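# Press the gauge pin on the magnet-marked post

## Task

Find the one post of the checking fixture that has a yellow magnet on it, push that post's gauge pin fully home and keep it there for about one second (the spring may return it afterwards), without disturbing the other three pins or shifting the magnet.

## Robot and tools

Robot: two UR20-style arms, left_arm and right_arm, each ending in a Robotiq 2F-85 two-finger gripper with a wrist camera (cam_left_wrist and cam_right_wrist, both 896x504). The camera block projects about 10 cm from the last joint axis toward the gripper's +x and rotates with it.

Frames: the scene frame has its origin at table-top height midway between the nominal bases, +z up, +x out over the table, and left_arm on the +y side (image sides do not match these names). Calibrated bases: left_arm at (+0.060, +0.928, 0) m, right_arm at (-0.064, -0.817, 0) m, each turned only slightly about z. Reported hand positions (metres), quat_wxyz orientations and velocities are in each arm's own base frame. Commanded offsets run along the axes of the arm's current Hand target, i.e. the gripper frame: +z points along the fingers, y is the direction the fingers open and close, and end_effector_position sits between the closed pads (closed fingertips reach about 19 mm past it).

The 18-number row used by execute_actions and move: left dx, dy, dz, rx, ry, rz, left gripper position, force_limit, speed, then the same nine for the right arm. Always send all 18, each in [-1, 1]. The six pose numbers are an offset, not a pose: they count from that arm's Hand target as it stood when the action or move began; 1.0 equals 0.6 m of travel or 180 degrees, and rx, ry, rz form a single rotation vector. Within one action or one move list every row counts from that same start, not from the row before; a new call starts from the updated Hand target, so repeating an offset moves further. All six zero re-requests the current Hand target. Gripper numbers are absolute settings: position +1 fully open (85 mm), about -0.8 pads touching, -1 close until blocked; force_limit sets grip strength; speed sets finger speed (about 20, 85, 150 mm/s at -1, 0, +1). Both start at +1. To leave a gripper unchanged, repeat its last three numbers; a 0 is a real command.

Tools:
- execute_actions(actions, cameras): actions is a list of up to 15 actions, each a list of 1 to 15 rows; each row lasts one 1/30 s step and the final row repeats until 15 steps. An empty list just reports state and images. cameras picks images (omitted or ["all"] gives all, [] none).
- move(target, speed, blend, stop_force, zero, blocking, cameras): straight-line path toward one row or a list of up to 15 rows, all offsets from the same starting Hand targets. speed in m/s, 0.002 to 4.2, default 0.25 (turn rate up to twice that in rad/s), one value or one per target. blend in metres rounds corners in a list. stop_force in N, 6 to 120, one value for both arms: an arm stops when its wrist sensor feels that much push against its motion, then backs off slightly but keeps some pressure. zero (default true) rezeroes moving arms first. blocking=false returns early and cannot combine with stop_force. Paths ignore obstacles and the other arm and last at most 10 s. The result adds a move: line, e.g. done, off_target, moving, held or fault, plus limits=paced (pose clipped) or limits=held (steps withheld).
- wait(seconds 0 to 10): arms hold their last command.
- stop(): brakes a running move.
- zoom_image(camera, region): region [x0, y0, x1, y1] in pixels, at most 504x504, from the latest image of that camera.
- zero_wrist_force(arm): subtracts the current wrist reading from later ones.
- read_manual(section): licence text only.
- finished_scene(scene): ends the scene with its number; cannot be undone.

Results: per arm end_effector_position, quat, velocities (omitted when joint velocities read within noise), Hand target (the pose later offsets count from, after clipping), Joint positions and torques, Tool commands, Wrist force and torque along the gripper's axes (plus the peak since last shown; a push on a surface reads as force into the arm), object_status (0 moving, 1 blocked while opening, 2 blocked while closing, i.e. gripping, 3 reached target or pads met) and position_measured in counts (3 open, 130 about 40 mm, 230 closed). Calls with actions also list positions at some steps.

Motion behaviour: per step the commanded orientation is limited to 32 degrees from the measured one; motion trails commands by about 0.2 s; joint speeds are capped. A gripper often stops short of its Hand target; resend zeros or the missing distance. Keep paths away from an arm's own base. A clearance check holds commands that bring the arms too close.

Things to avoid: a net force of about 150 N (plus or minus 25) on an arm, or joint torque at its limit (wrist joints 98.4 N m), stops that arm for 10 s. Arms are stiff, so a target even slightly beyond a firm contact can trigger this. For pressing the pin, point the closed fingers along the pin, approach slowly with a modest stop_force, then use wait about 1 s and retract by commanding a target back away from the contact (without stop_force). Do not hit the magnet, the other pins or the fixture, knock anything off the table, press the two arms into each other, or leave an arm straining or stretched for long: motors overheat (MOTOR HOT line at 70 °C, braking fault at 85 °C).

Each tool is called after "Emit:" as name([rows], argument=value, ...), one row to a line, values as JSON.

## Session

Emit:
execute_actions(actions=[])

Scene clock: 0.00 s.
left_arm: end_effector_position=(+0.6452, +0.5338, +0.3687) position_measured=3 object_status=3 end_effector_quat_wxyz=(+0.054, +0.895, -0.431, +0.101) | right_arm: end_effector_position=(+1.0094, -0.4085, +0.1239) position_measured=3 object_status=3 end_effector_quat_wxyz=(+0.497, -0.362, -0.574, -0.541)
Joint positions: left_arm=[0.541 -1.507 2.094 -2.179 -1.799 -1.706] | right_arm=[2.693 -2.576 -1.22 -2.623 2.507 -0.374]
Joint velocities: within noise
Joint torques (N m): no reading
Motor temperatures (°C): left_arm=[24 36 26 39 35 34] | right_arm=[29 36 36 38 34 39]
Wrist force (N): no reading
Wrist torque (N m): no reading
Wrist force, peak (N): no reading
Hand target: left_arm +0.6452, +0.5338, +0.3687; +0.054, +0.895, -0.431, +0.101 | right_arm +1.0094, -0.4085, +0.1239; +0.497, -0.362, -0.574, -0.541
Tool commands: left_gripper/position=+1.0 left_gripper/force_limit=+1.0 left_gripper/speed=+1.0 right_gripper/position=+1.0 right_gripper/force_limit=+1.0 right_gripper/speed=+1.0

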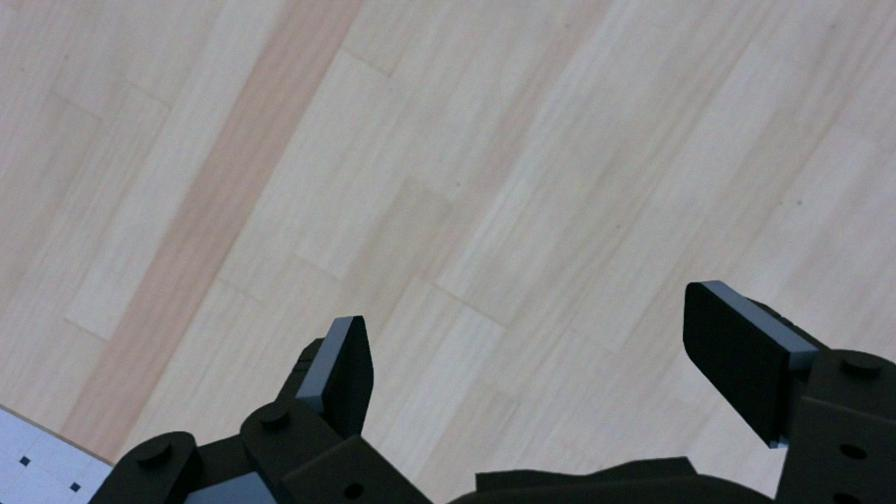

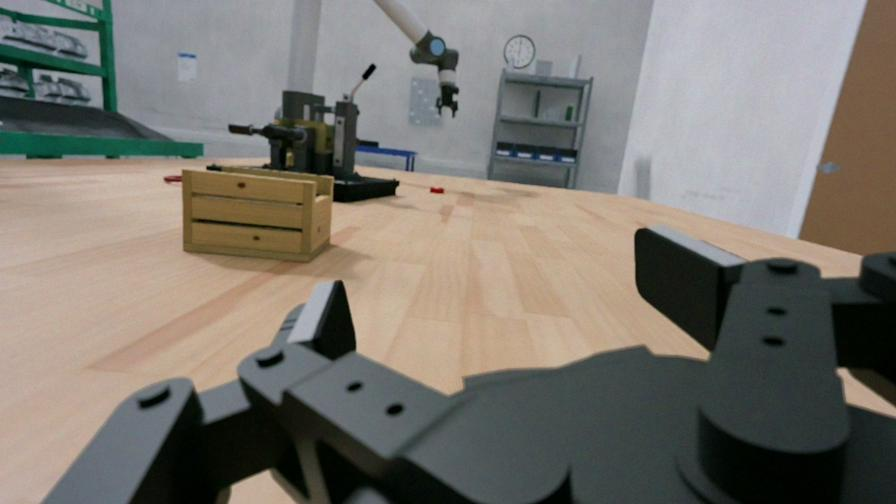

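Emit:
move(target=[0.69,0.52,-0.09,0,0,0,1,1,1,0.64,0.17,0.05,0,-0.17,0,1,1,1], speed=0.5)

Scene clock: 2.70 s.
left_arm: end_effector_position=(+0.6459, +0.0346, +0.5180) position_measured=3 object_status=3 end_effector_quat_wxyz=(+0.054, +0.895, -0.431, +0.101) | right_arm: end_effector_position=(+1.0078, -0.4108, +0.5222) position_measured=3 object_status=3 end_effector_quat_wxyz=(-0.328, +0.492, +0.685, +0.426)
Joint positions: left_arm=[-0.178 -1.893 2.22 -2.066 -1.728 -2.436] | right_arm=[2.691 -2.078 -1.36 -2.062 2.503 0.383]
Joint velocities: within noise
Joint torques (N m): left_arm=[-25.1 -48.32 -125.6 -7.71 4.39 -3.62] | right_arm=[28.41 206.95 85.26 11.38 -2.02 4.61]
Motor temperatures (°C): left_arm=[24 36 26 39 35 34] | right_arm=[29 36 36 38 34 39]
Wrist force (N): left_arm=[-0.2 -0.2 0.2] | right_arm=[-0.8 1.0 1.0]
Wrist torque (N m): left_arm=[-0.07 -0.02 -0.03] | right_arm=[0.66 0.34 0.06]
Wrist force, peak (N): left_arm=[-3.4 -3.0 0.7] | right_arm=[-4.2 -1.3 0.0]
Hand target: left_arm +0.6459, +0.0345, +0.5181; +0.054, +0.895, -0.431, +0.101 | right_arm +1.0078, -0.4108, +0.5223; -0.328, +0.492, +0.685, +0.426
Off the commanded pose: left_arm 0.000 m, 0 deg | right_arm 0.000 m, 0 deg.
move: done
camera_calibration:
cam_left_wrist: T_world_to_cam=[[-0.854395, -0.519376, -0.0160802, 0.594995], [-0.518451, 0.849978, 0.0935224, 0.280194], [-0.0349055, 0.0882418, -0.995487, 0.661278], [0, 0, 0, 1]] pos_world=[0.676709, 0.0125151, 0.641658]
cam_right_wrist: T_world_to_cam=[[0.989321, 0.0223191, 0.144032, -1.04639], [0.12331, -0.655014, -0.745487, 0.00547752], [0.0777045, 0.755287, -0.650772, 0.699806], [0, 0, 0, 1]] pos_world=[0.980165, -0.501612, 0.610212]

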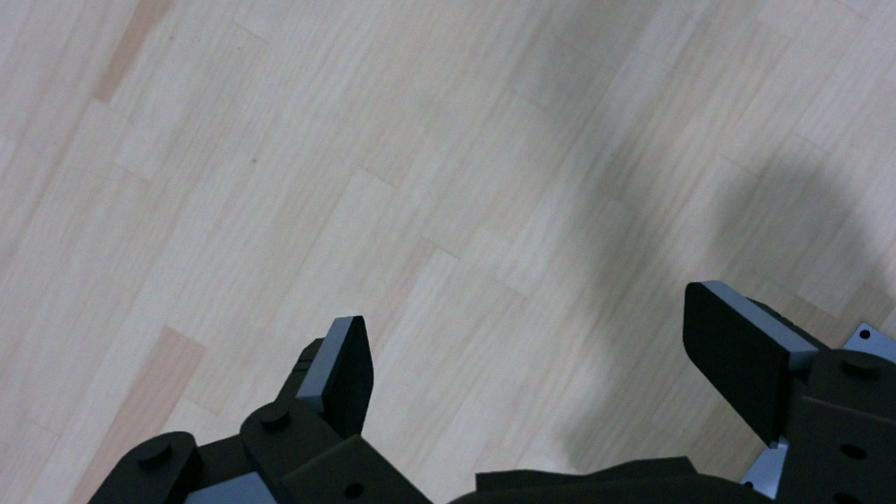

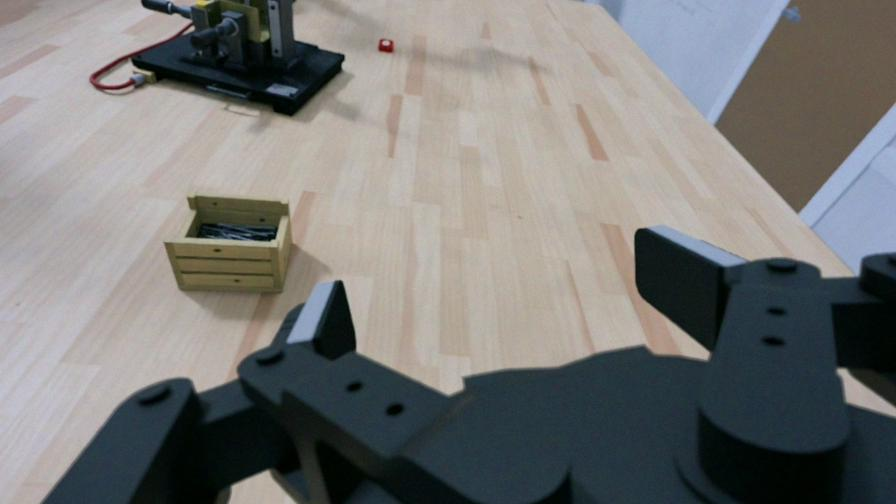

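Emit:
zoom_image(camera="cam_right_wrist", region=[80, 0, 400, 180])

Emit:
zoom_image(camera="cam_left_wrist", region=[700, 280, 896, 504])

Scaled by 1.575 from the camera's 896x504 image, which has a finer 1280x720 frame.

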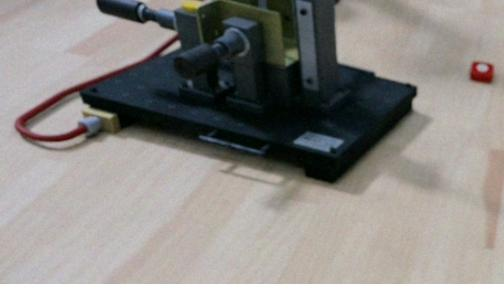

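Scaled by 2.250 from the camera's 896x504 image, which has a finer 1280x720 frame.

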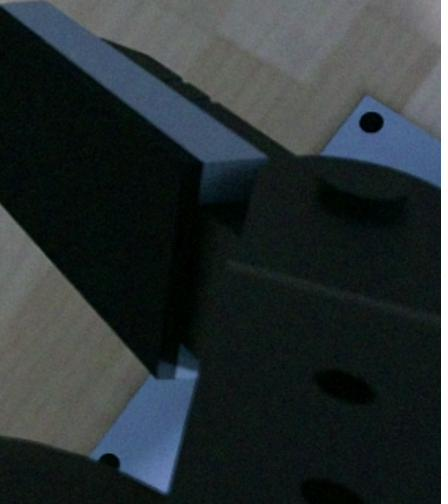

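Emit:
move(target=[0.605,1.0,-0.24,0,0,0,1,1,1,0.645,-0.64,0.93,0.07,0.02,-0.034,1,1,1], speed=0.5)

Scene clock: 6.17 s.
left_arm: end_effector_position=(+0.3783, -0.5890, +0.7463) position_measured=3 object_status=3 end_effector_quat_wxyz=(+0.054, +0.895, -0.431, +0.101) | right_arm: end_effector_position=(+0.5084, +0.1885, +0.5238) position_measured=3 object_status=3 end_effector_quat_wxyz=(-0.379, +0.402, +0.742, +0.381)
Joint positions: left_arm=[-1.335 -1.919 1.927 -1.791 -1.483 -3.571] | right_arm=[3.308 -1.318 -2.349 -1.296 2.689 1.002]
Joint velocities: within noise
Joint torques (N m): left_arm=[-22.61 1.78 -132.58 -8.33 5.79 -4.07] | right_arm=[20.07 42.62 84.59 14.71 0.09 4.53]
Motor temperatures (°C): left_arm=[24 36 26 39 35 34] | right_arm=[29 36 36 38 34 39]
Wrist force (N): left_arm=[0.3 -0.9 -0.2] | right_arm=[-1.2 1.2 1.2]
Wrist torque (N m): left_arm=[-0.19 -0.04 0.03] | right_arm=[0.73 0.57 -0.01]
Wrist force, peak (N): left_arm=[-2.4 -3.7 0.9] | right_arm=[0.9 -0.5 4.6]
Hand target: left_arm +0.3783, -0.5891, +0.7463; +0.054, +0.895, -0.431, +0.101 | right_arm +0.5084, +0.1886, +0.5237; -0.379, +0.402, +0.742, +0.381
Off the commanded pose: left_arm 0.000 m, 0 deg | right_arm 0.000 m, 0 deg.
move: done
camera_calibration:
cam_left_wrist: T_world_to_cam=[[-0.854395, -0.519376, -0.0160802, 0.0460934], [-0.518451, 0.849978, 0.0935224, 0.650245], [-0.0349055, 0.0882418, -0.995487, 0.934144], [0, 0, 0, 1]] pos_world=[0.409109, -0.611185, 0.869858]
cam_right_wrist: T_world_to_cam=[[0.952214, 0.269151, 0.144381, -0.593824], [0.283894, -0.605581, -0.743421, 0.368693], [-0.112658, 0.748885, -0.653054, 0.38616], [0, 0, 0, 1]] pos_world=[0.504282, 0.0939124, 0.612014]

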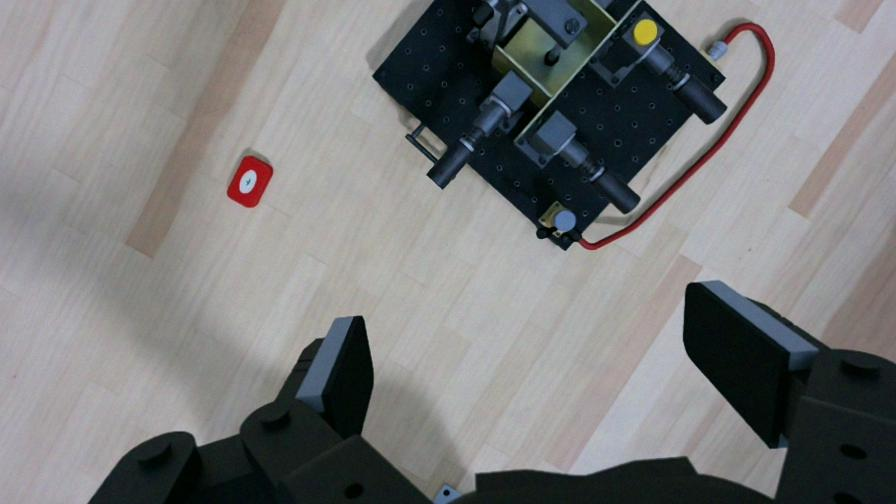

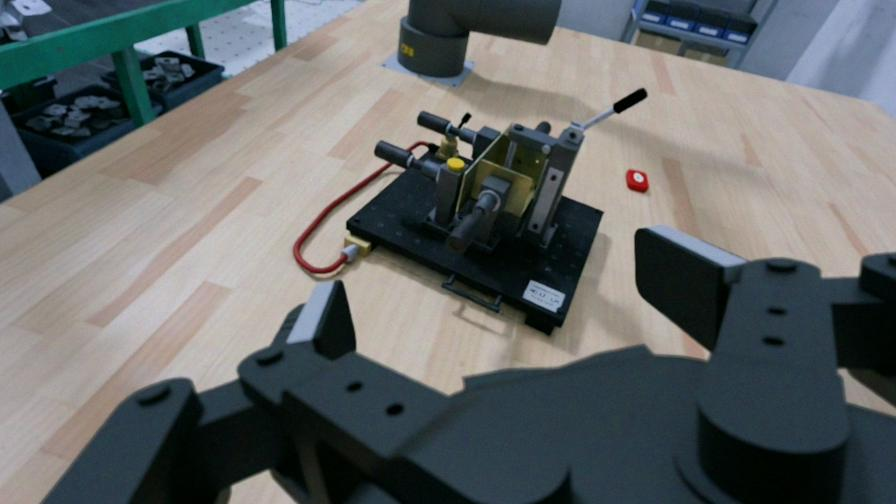

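Emit:
zoom_image(camera="cam_left_wrist", region=[360, 0, 800, 260])

Emit:
zoom_image(camera="cam_right_wrist", region=[330, 80, 670, 340])

Scaled by 1.145 from the camera's 896x504 image, which has a finer 1280x720 frame.

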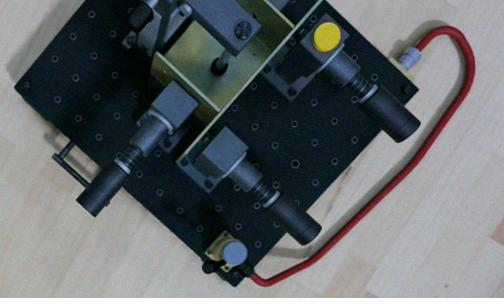

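Scaled by 1.482 from the camera's 896x504 image, which has a finer 1280x720 frame.

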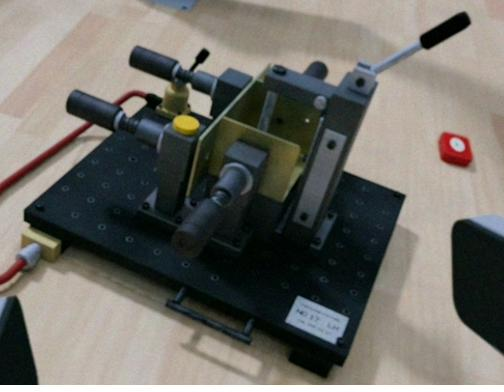

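Emit:
move(target=[-0.011,0.696,0.5965,0.0289,-0.0688,-0.225,-0.85,-1,0,0,0,0,0,0,0,1,1,1], speed=0.5)

Scene clock: 10.90 s.
left_arm: end_effector_position=(+0.0958, -0.9097, +0.4003) position_measured=232 object_status=3 end_effector_quat_wxyz=(+0.000, +0.996, -0.093, +0.000) | right_arm: end_effector_position=(+0.5084, +0.1886, +0.5238) position_measured=3 object_status=3 end_effector_quat_wxyz=(-0.379, +0.402, +0.742, +0.381)
Joint positions: left_arm=[-1.687 -1.458 1.968 -2.08 -1.571 -4.642] | right_arm=[3.308 -1.317 -2.349 -1.296 2.689 1.003]
Joint velocities: within noise
Joint torques (N m): left_arm=[-13.31 -89.2 -120.67 -14.3 -4.75 -4.44] | right_arm=[22.83 46.4 80.57 14.38 0.88 4.82]
Motor temperatures (°C): left_arm=[24 36 26 39 35 34] | right_arm=[29 36 36 38 34 39]
Wrist force (N): left_arm=[0.1 -0.3 -0.2] | right_arm=[-0.6 1.4 1.2]
Wrist torque (N m): left_arm=[-0.11 -0.12 0.00] | right_arm=[0.74 0.48 -0.01]
Wrist force, peak (N): left_arm=[0.1 -4.3 -3.4] | right_arm=[-1.1 1.7 1.5]
Hand target: left_arm +0.0957, -0.9098, +0.4001; +0.000, +0.996, -0.093, +0.000 | right_arm +0.5084, +0.1886, +0.5237; -0.379, +0.402, +0.742, +0.381
Off the commanded pose: left_arm 0.000 m, 0 deg | right_arm 0.000 m, 0 deg.
move: done
camera_calibration:
cam_left_wrist: T_world_to_cam=[[-0.310836, -0.950458, 0.00335674, -0.819382], [-0.901283, 0.295871, 0.316463, 0.252109], [-0.301778, 0.0953426, -0.948599, 0.621346], [0, 0, 0, 1]] pos_world=[0.160037, -0.91262, 0.512376]
cam_right_wrist: T_world_to_cam=[[0.952226, 0.269085, 0.144425, -0.593783], [0.283896, -0.60566, -0.743356, 0.368748], [-0.112554, 0.748845, -0.653118, 0.386064], [0, 0, 0, 1]] pos_world=[0.504183, 0.094012, 0.612014]

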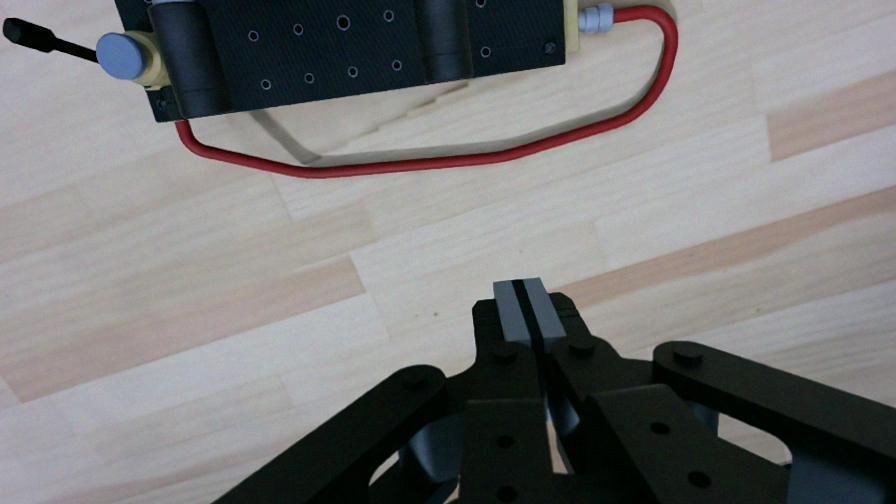

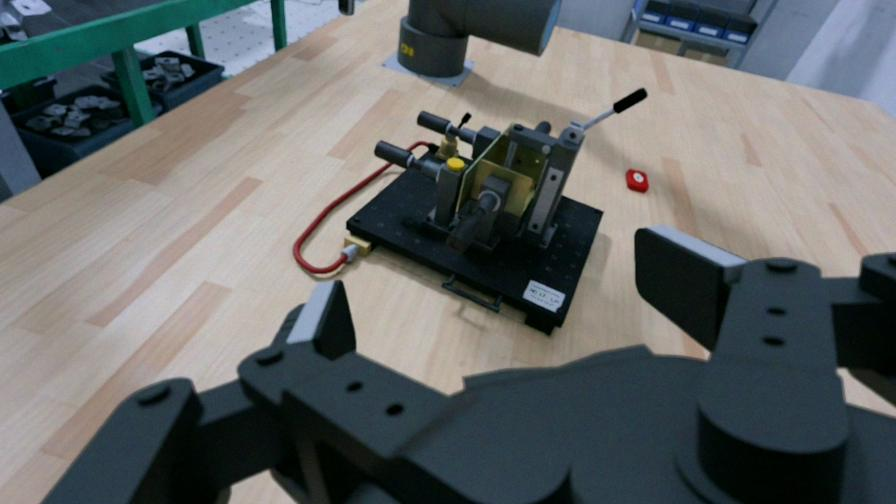

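Emit:
move(target=[0,-0.0067,0.392,0,0,0,-0.85,-1,0,0,0,0,0,0,0,1,1,1], speed=0.4)

Emit:
zoom_image(camera="cam_right_wrist", region=[300, 60, 640, 320])

Scene clock: 12.83 s.
left_arm: end_effector_position=(+0.0964, -0.9057, +0.1651) position_measured=232 object_status=3 end_effector_quat_wxyz=(+0.000, +0.996, -0.093, +0.000) | right_arm: end_effector_position=(+0.5084, +0.1886, +0.5237) position_measured=3 object_status=3 end_effector_quat_wxyz=(-0.379, +0.402, +0.742, +0.381)
Joint positions: left_arm=[-1.687 -1.266 2.135 -2.439 -1.571 -4.642] | right_arm=[3.308 -1.317 -2.349 -1.296 2.689 1.003]
Joint velocities: within noise
Joint torques (N m): left_arm=[17.96 -110.96 -51.42 -12.92 3.41 2.01] | right_arm=[19.73 36.11 85 13.19 0.57 4.8]
Motor temperatures (°C): left_arm=[24 36 26 39 35 34] | right_arm=[29 36 36 38 34 39]
Wrist force (N): left_arm=[-0.2 -0.1 0.0] | right_arm=[-0.7 1.3 0.9]
Wrist torque (N m): left_arm=[-0.10 -0.08 0.03] | right_arm=[0.73 0.49 -0.01]
Wrist force, peak (N): left_arm=[0.3 0.2 -4.5] | right_arm=[-0.9 1.5 1.3]
Hand target: left_arm +0.0965, -0.9057, +0.1649; +0.000, +0.996, -0.093, +0.000 | right_arm +0.5084, +0.1886, +0.5237; -0.379, +0.402, +0.742, +0.381
Off the commanded pose: left_arm 0.000 m, 0 deg | right_arm 0.000 m, 0 deg.
move: done
camera_calibration:
cam_left_wrist: T_world_to_cam=[[-0.31074, -0.950489, 0.00335479, -0.814647], [-0.901286, 0.295772, 0.316548, 0.325754], [-0.301868, 0.0953408, -0.94857, 0.398136], [0, 0, 0, 1]] pos_world=[0.160638, -0.908621, 0.277276]
cam_right_wrist: T_world_to_cam=[[0.952231, 0.269075, 0.144413, -0.593777], [0.28388, -0.605664, -0.743359, 0.368759], [-0.112554, 0.748845, -0.653117, 0.386064], [0, 0, 0, 1]] pos_world=[0.504182, 0.094012, 0.612014]

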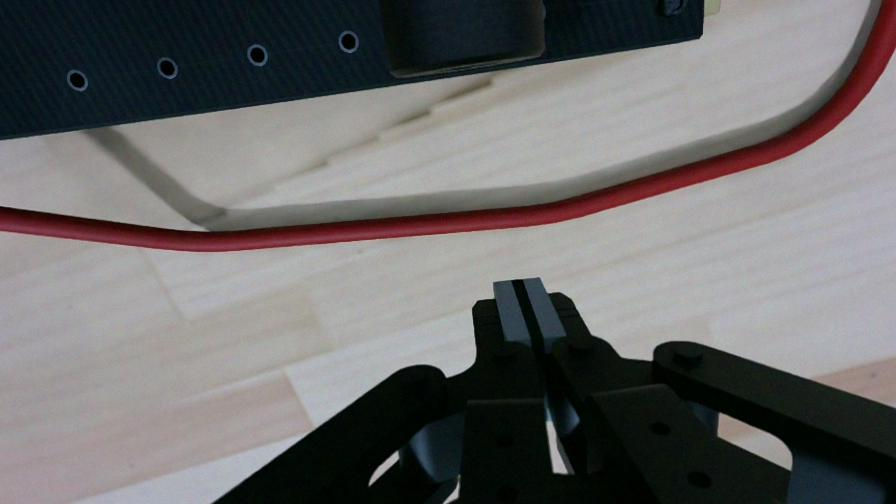

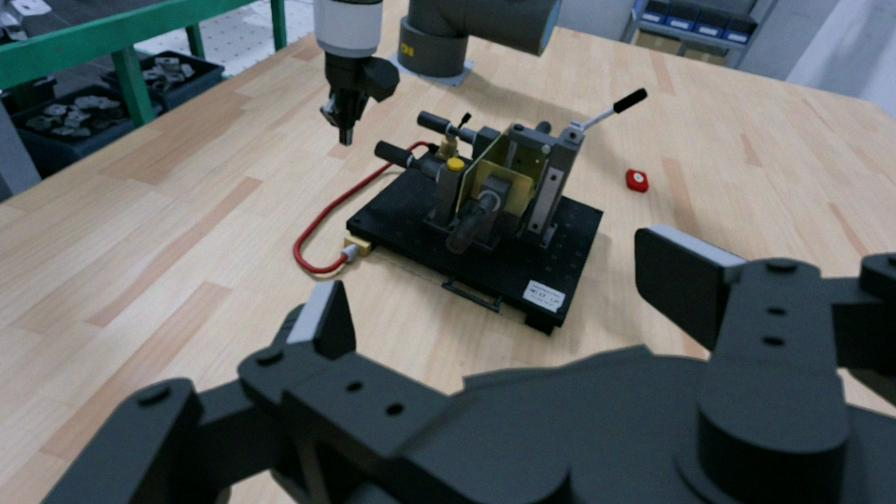

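Scaled by 1.482 from the camera's 896x504 image, which has a finer 1280x720 frame.

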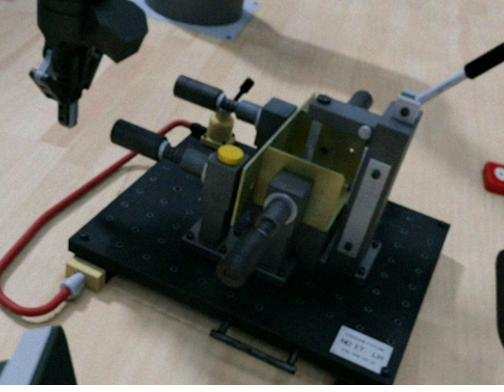

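Emit:
move(target=[0.04,-0.015,0,0,0,0,-0.85,-1,0,0,0,0,0,0,0,1,1,1], speed=0.2)

Emit:
move(target=[0.12,0,0,0,0,0,-0.85,-1,0,0,0,0,0,0,0,1,1,1], speed=0.03, stop_force=12)

Emit:
zoom_image(camera="cam_right_wrist", region=[300, 60, 640, 320])

Scene clock: 14.57 s.
left_arm: end_effector_position=(+0.1216, -0.9013, +0.1649) position_measured=232 object_status=3 end_effector_quat_wxyz=(+0.000, +0.996, -0.093, +0.000) | right_arm: end_effector_position=(+0.5084, +0.1886, +0.5237) position_measured=3 object_status=3 end_effector_quat_wxyz=(-0.379, +0.402, +0.742, +0.381)
Joint positions: left_arm=[-1.66 -1.267 2.137 -2.44 -1.571 -4.614] | right_arm=[3.308 -1.317 -2.349 -1.296 2.689 1.003]
Joint velocities: within noise
Joint torques (N m): left_arm=[8.91 -161.31 -52.66 -13.06 3.42 1.21] | right_arm=[17.71 38.18 90.05 11.34 0.36 4.99]
Motor temperatures (°C): left_arm=[24 36 26 39 35 34] | right_arm=[29 36 36 37 34 39]
Wrist force (N): left_arm=[-0.2 -0.1 -0.2] | right_arm=[-0.8 1.3 1.1]
Wrist torque (N m): left_arm=[-0.12 -0.05 0.03] | right_arm=[0.74 0.51 -0.01]
Wrist force, peak (N): left_arm=[-0.9 0.1 0.0] | right_arm=[-1.0 1.6 1.4]
Hand target: left_arm +0.1217, -0.9013, +0.1649; +0.000, +0.996, -0.093, +0.000 | right_arm +0.5084, +0.1886, +0.5237; -0.379, +0.402, +0.742, +0.381
Off the commanded pose: left_arm 0.000 m, 0 deg | right_arm 0.000 m, 0 deg.
move: done
camera_calibration:
cam_left_wrist: T_world_to_cam=[[-0.310694, -0.950505, 0.00320414, -0.802646], [-0.901333, 0.295688, 0.316491, 0.347087], [-0.301774, 0.095444, -0.94859, 0.405184], [0, 0, 0, 1]] pos_world=[0.185738, -0.904221, 0.277075]
cam_right_wrist: T_world_to_cam=[[0.952226, 0.269085, 0.144425, -0.593783], [0.283896, -0.60566, -0.743356, 0.368748], [-0.112554, 0.748845, -0.653118, 0.386064], [0, 0, 0, 1]] pos_world=[0.504183, 0.094012, 0.612014]

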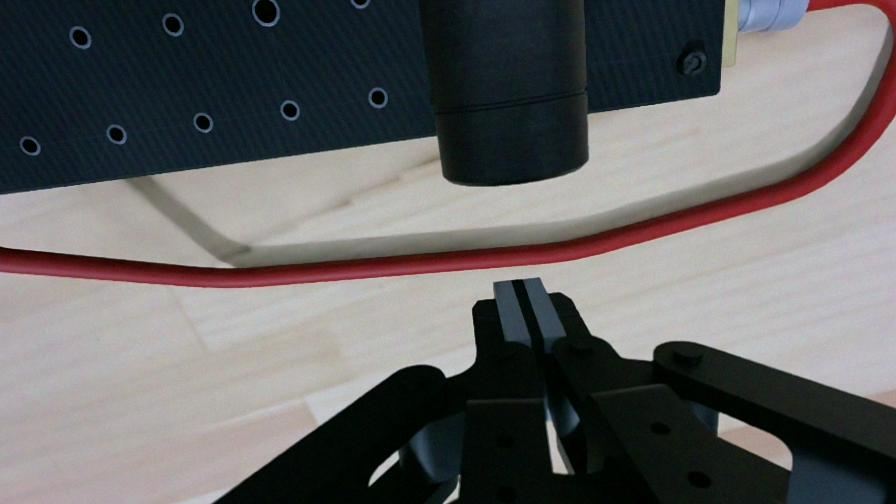

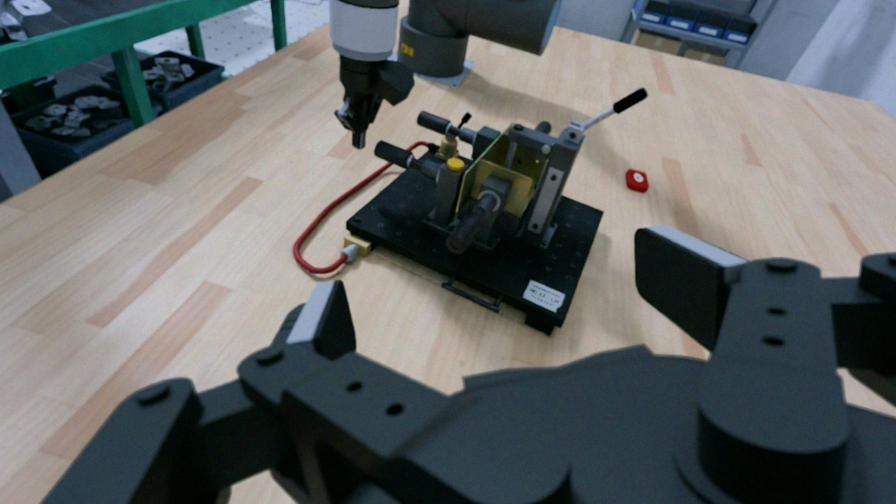

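Scene clock: 17.43 s.
left_arm: end_effector_position=(+0.1686, -0.9101, +0.1649) position_measured=232 object_status=3 end_effector_quat_wxyz=(+0.000, +0.996, -0.093, +0.000) | right_arm: end_effector_position=(+0.5084, +0.1886, +0.5237) position_measured=3 object_status=3 end_effector_quat_wxyz=(-0.379, +0.402, +0.742, +0.381)
Joint positions: left_arm=[-1.606 -1.252 2.114 -2.432 -1.571 -4.561] | right_arm=[3.308 -1.317 -2.349 -1.296 2.689 1.003]
Joint velocities: within noise
Joint torques (N m): left_arm=[-9.67 -165.51 -53.32 -11.37 0.83 -4.89] | right_arm=[19.36 39.29 94.3 9.74 0.69 4.82]
Motor temperatures (°C): left_arm=[24 36 26 39 35 34] | right_arm=[29 36 36 37 34 39]
Wrist force (N): left_arm=[-9.9 2.3 -0.2] | right_arm=[-0.9 1.2 1.4]
Wrist torque (N m): left_arm=[-0.15 -0.01 0.05] | right_arm=[0.72 0.53 -0.01]
Wrist force, peak (N): left_arm=[-12.3 -2.3 -0.3] | right_arm=[-0.9 1.8 1.1]
Hand target: left_arm +0.1686, -0.9102, +0.1649; +0.000, +0.996, -0.093, +0.000 (not the last commanded pose) | right_arm +0.5084, +0.1886, +0.5237; -0.379, +0.402, +0.742, +0.381
Off the commanded pose: left_arm 0.024 m, 0 deg | right_arm 0.000 m, 0 deg.
move: contact (left_arm)
camera_calibration:
cam_left_wrist: T_world_to_cam=[[-0.310684, -0.950508, 0.00323348, -0.79639], [-0.901306, 0.295679, 0.316577, 0.392104], [-0.301865, 0.095441, -0.948561, 0.420248], [0, 0, 0, 1]] pos_world=[0.232838, -0.913021, 0.277075]
cam_right_wrist: T_world_to_cam=[[0.952231, 0.269075, 0.144413, -0.593777], [0.28388, -0.605664, -0.743359, 0.368759], [-0.112554, 0.748845, -0.653117, 0.386064], [0, 0, 0, 1]] pos_world=[0.504182, 0.094012, 0.612014]

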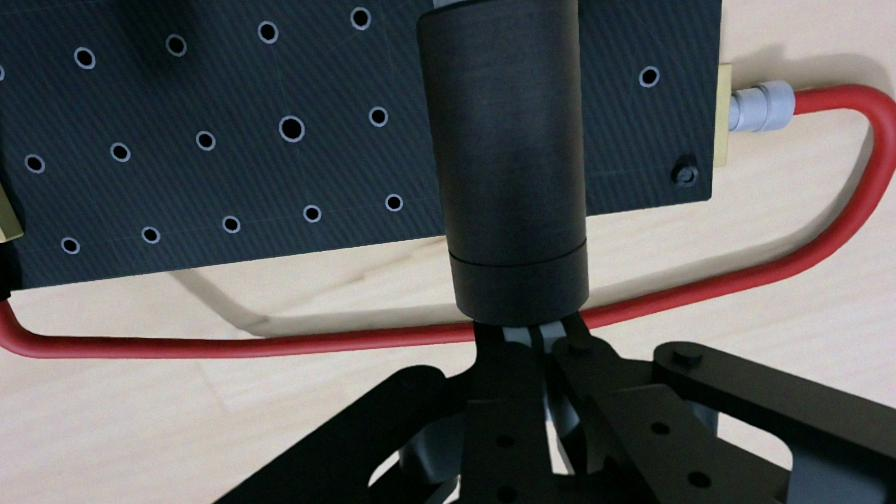

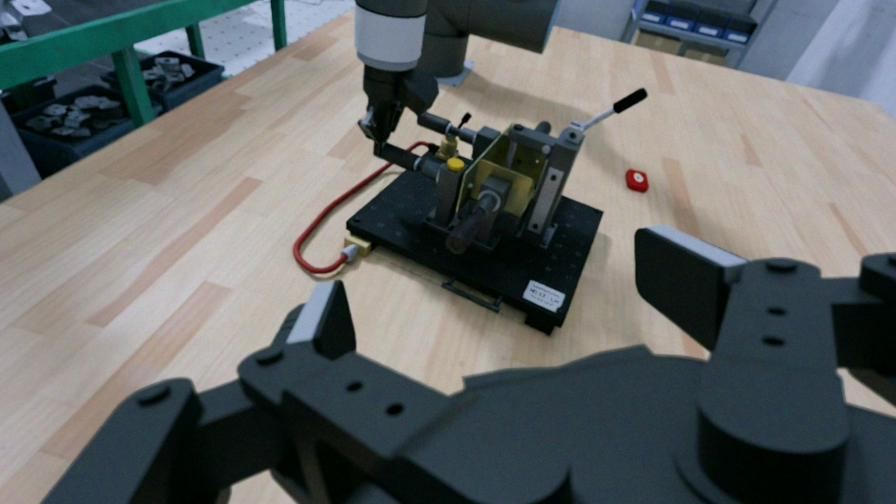

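Scaled by 1.482 from the camera's 896x504 image, which has a finer 1280x720 frame.

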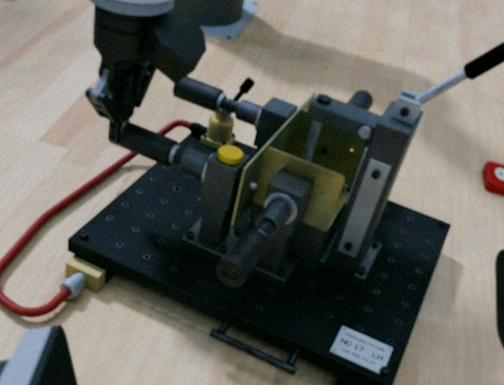

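Emit:
move(target=[0.1,0,0,0,0,0,-0.85,-1,0,0,0,0,0,0,0,1,1,1], speed=0.03, stop_force=45)

Emit:
zoom_image(camera="cam_right_wrist", region=[300, 60, 640, 320])

Scene clock: 19.47 s.
left_arm: end_effector_position=(+0.1740, -0.9110, +0.1649) position_measured=232 object_status=3 end_effector_quat_wxyz=(+0.000, +0.996, -0.093, +0.000) | right_arm: end_effector_position=(+0.5084, +0.1886, +0.5237) position_measured=3 object_status=3 end_effector_quat_wxyz=(-0.379, +0.402, +0.742, +0.381)
Joint positions: left_arm=[-1.601 -1.25 2.111 -2.431 -1.571 -4.555] | right_arm=[3.308 -1.317 -2.349 -1.296 2.689 1.003]
Joint velocities: within noise
Joint torques (N m): left_arm=[19.8 -176.04 -60.01 -9.62 11.93 -4.27] | right_arm=[16.17 34.82 101.22 7.11 0.92 5.24]
Motor temperatures (°C): left_arm=[24 36 26 39 35 34] | right_arm=[29 36 36 37 34 39]
Wrist force (N): left_arm=[-47.5 7.6 9.7] | right_arm=[-1.2 1.3 1.4]
Wrist torque (N m): left_arm=[-0.13 0.19 -0.09] | right_arm=[0.72 0.57 -0.01]
Wrist force, peak (N): left_arm=[-138.0 -18.0 -24.9] | right_arm=[-0.7 1.7 1.7]
Hand target: left_arm +0.1740, -0.9110, +0.1649; +0.000, +0.996, -0.093, +0.000 (not the last commanded pose) | right_arm +0.5084, +0.1886, +0.5237; -0.379, +0.402, +0.742, +0.381
Off the commanded pose: left_arm 0.055 m, 0 deg | right_arm 0.000 m, 0 deg.
move: contact (left_arm)
camera_calibration:
cam_left_wrist: T_world_to_cam=[[-0.31078, -0.950476, 0.00323556, -0.795548], [-0.901304, 0.295779, 0.316491, 0.397261], [-0.301774, 0.0954428, -0.94859, 0.421922], [0, 0, 0, 1]] pos_world=[0.238137, -0.913921, 0.277075]
cam_right_wrist: T_world_to_cam=[[0.952258, 0.269016, 0.144343, -0.593742], [0.283789, -0.605688, -0.743374, 0.368816], [-0.112553, 0.748847, -0.653115, 0.386062], [0, 0, 0, 1]] pos_world=[0.504182, 0.0940119, 0.612014]

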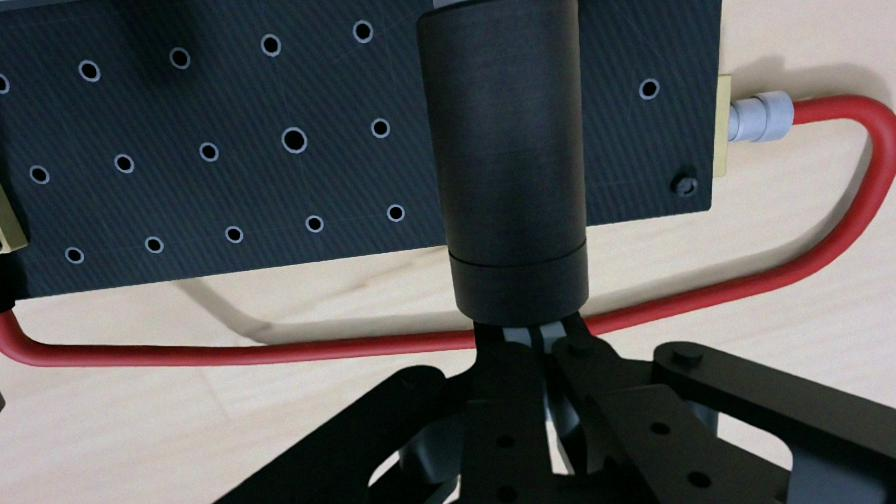

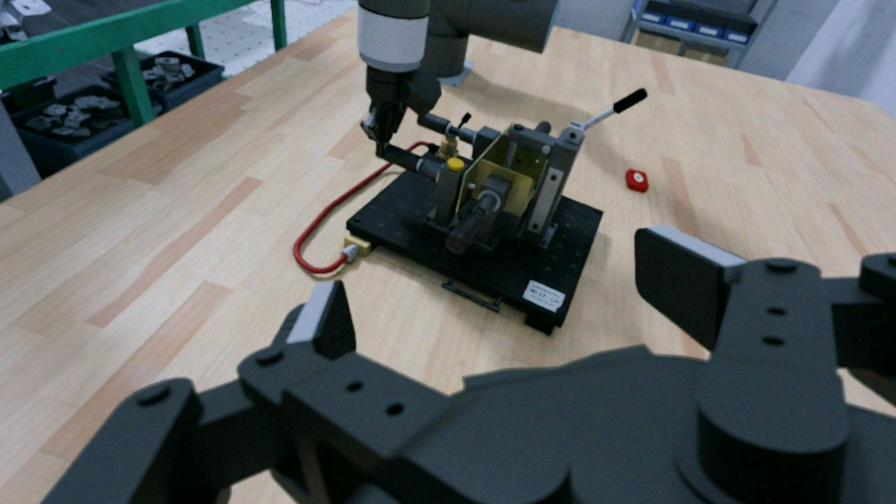

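Scaled by 1.482 from the camera's 896x504 image, which has a finer 1280x720 frame.

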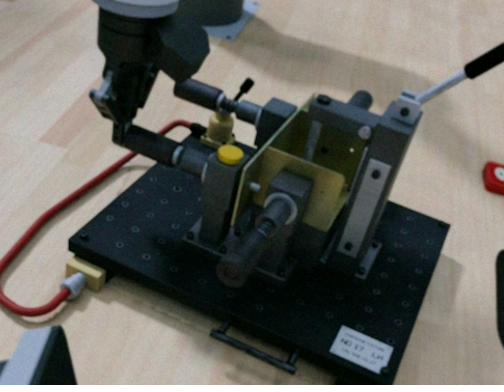

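Emit:
move(target=[-0.1,0,0,0,0,0,-0.85,-1,0,0,0,0,0,0,0,-0.85,-1,0], speed=0.2)

Emit:
zoom_image(camera="cam_right_wrist", region=[300, 60, 640, 320])

Scene clock: 21.97 s.
left_arm: end_effector_position=(+0.1150, -0.8999, +0.1649) position_measured=232 object_status=3 end_effector_quat_wxyz=(+0.000, +0.996, -0.093, +0.000) | right_arm: end_effector_position=(+0.5084, +0.1886, +0.5237) position_measured=232 object_status=3 end_effector_quat_wxyz=(-0.379, +0.402, +0.742, +0.381)
Joint positions: left_arm=[-1.667 -1.269 2.14 -2.441 -1.571 -4.622] | right_arm=[3.308 -1.317 -2.349 -1.296 2.689 1.003]
Joint velocities: within noise
Joint torques (N m): left_arm=[-18.29 -160.6 -52.21 -12.1 3.25 -3.95] | right_arm=[16.72 32.16 102.56 7.68 1.04 4.7]
Motor temperatures (°C): left_arm=[24 36 26 39 35 34] | right_arm=[29 36 36 37 34 39]
Wrist force (N): left_arm=[-3.3 6.6 -0.3] | right_arm=[-0.8 1.5 1.1]
Wrist torque (N m): left_arm=[1.13 0.51 0.03] | right_arm=[0.78 0.49 -0.01]
Wrist force, peak (N): left_arm=[-47.2 8.4 9.8] | right_arm=[-0.9 1.7 1.5]
Hand target: left_arm +0.1150, -0.8999, +0.1649; +0.000, +0.996, -0.093, +0.000 | right_arm +0.5084, +0.1886, +0.5237; -0.379, +0.402, +0.742, +0.381
Off the commanded pose: left_arm 0.000 m, 0 deg | right_arm 0.000 m, 0 deg.
move: done
camera_calibration:
cam_left_wrist: T_world_to_cam=[[-0.31077, -0.950479, 0.00326503, -0.80322], [-0.901277, 0.29577, 0.316576, 0.340825], [-0.301865, 0.0954398, -0.948561, 0.403084], [0, 0, 0, 1]] pos_world=[0.179238, -0.902721, 0.277075]
cam_right_wrist: T_world_to_cam=[[0.952226, 0.269085, 0.144425, -0.593783], [0.283896, -0.60566, -0.743356, 0.368748], [-0.112554, 0.748845, -0.653118, 0.386064], [0, 0, 0, 1]] pos_world=[0.504183, 0.094012, 0.612014]

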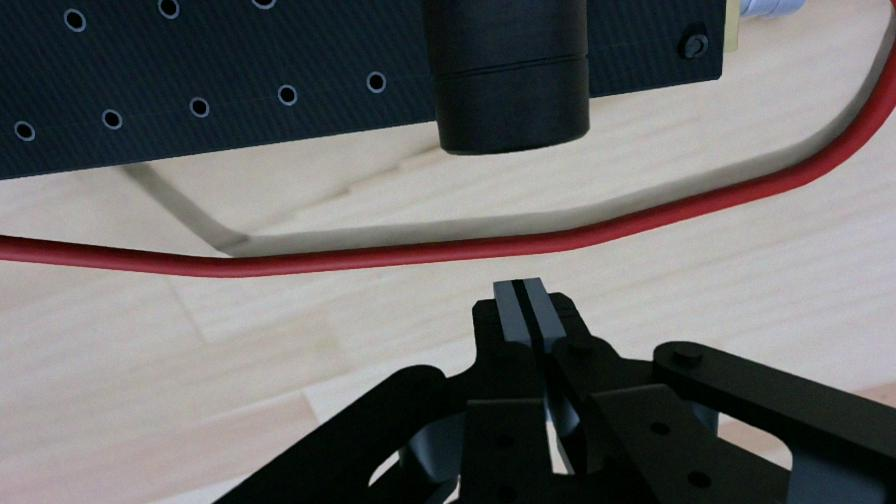

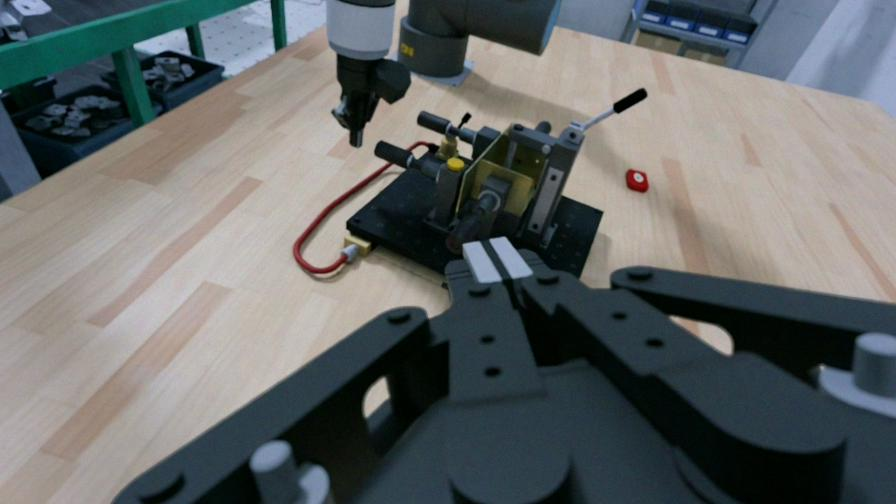

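Scaled by 1.482 from the camera's 896x504 image, which has a finer 1280x720 frame.

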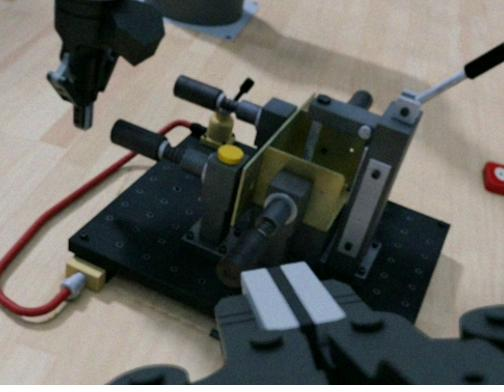

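Emit:
finished_scene(scene=1)

The scene is finished: the task was done.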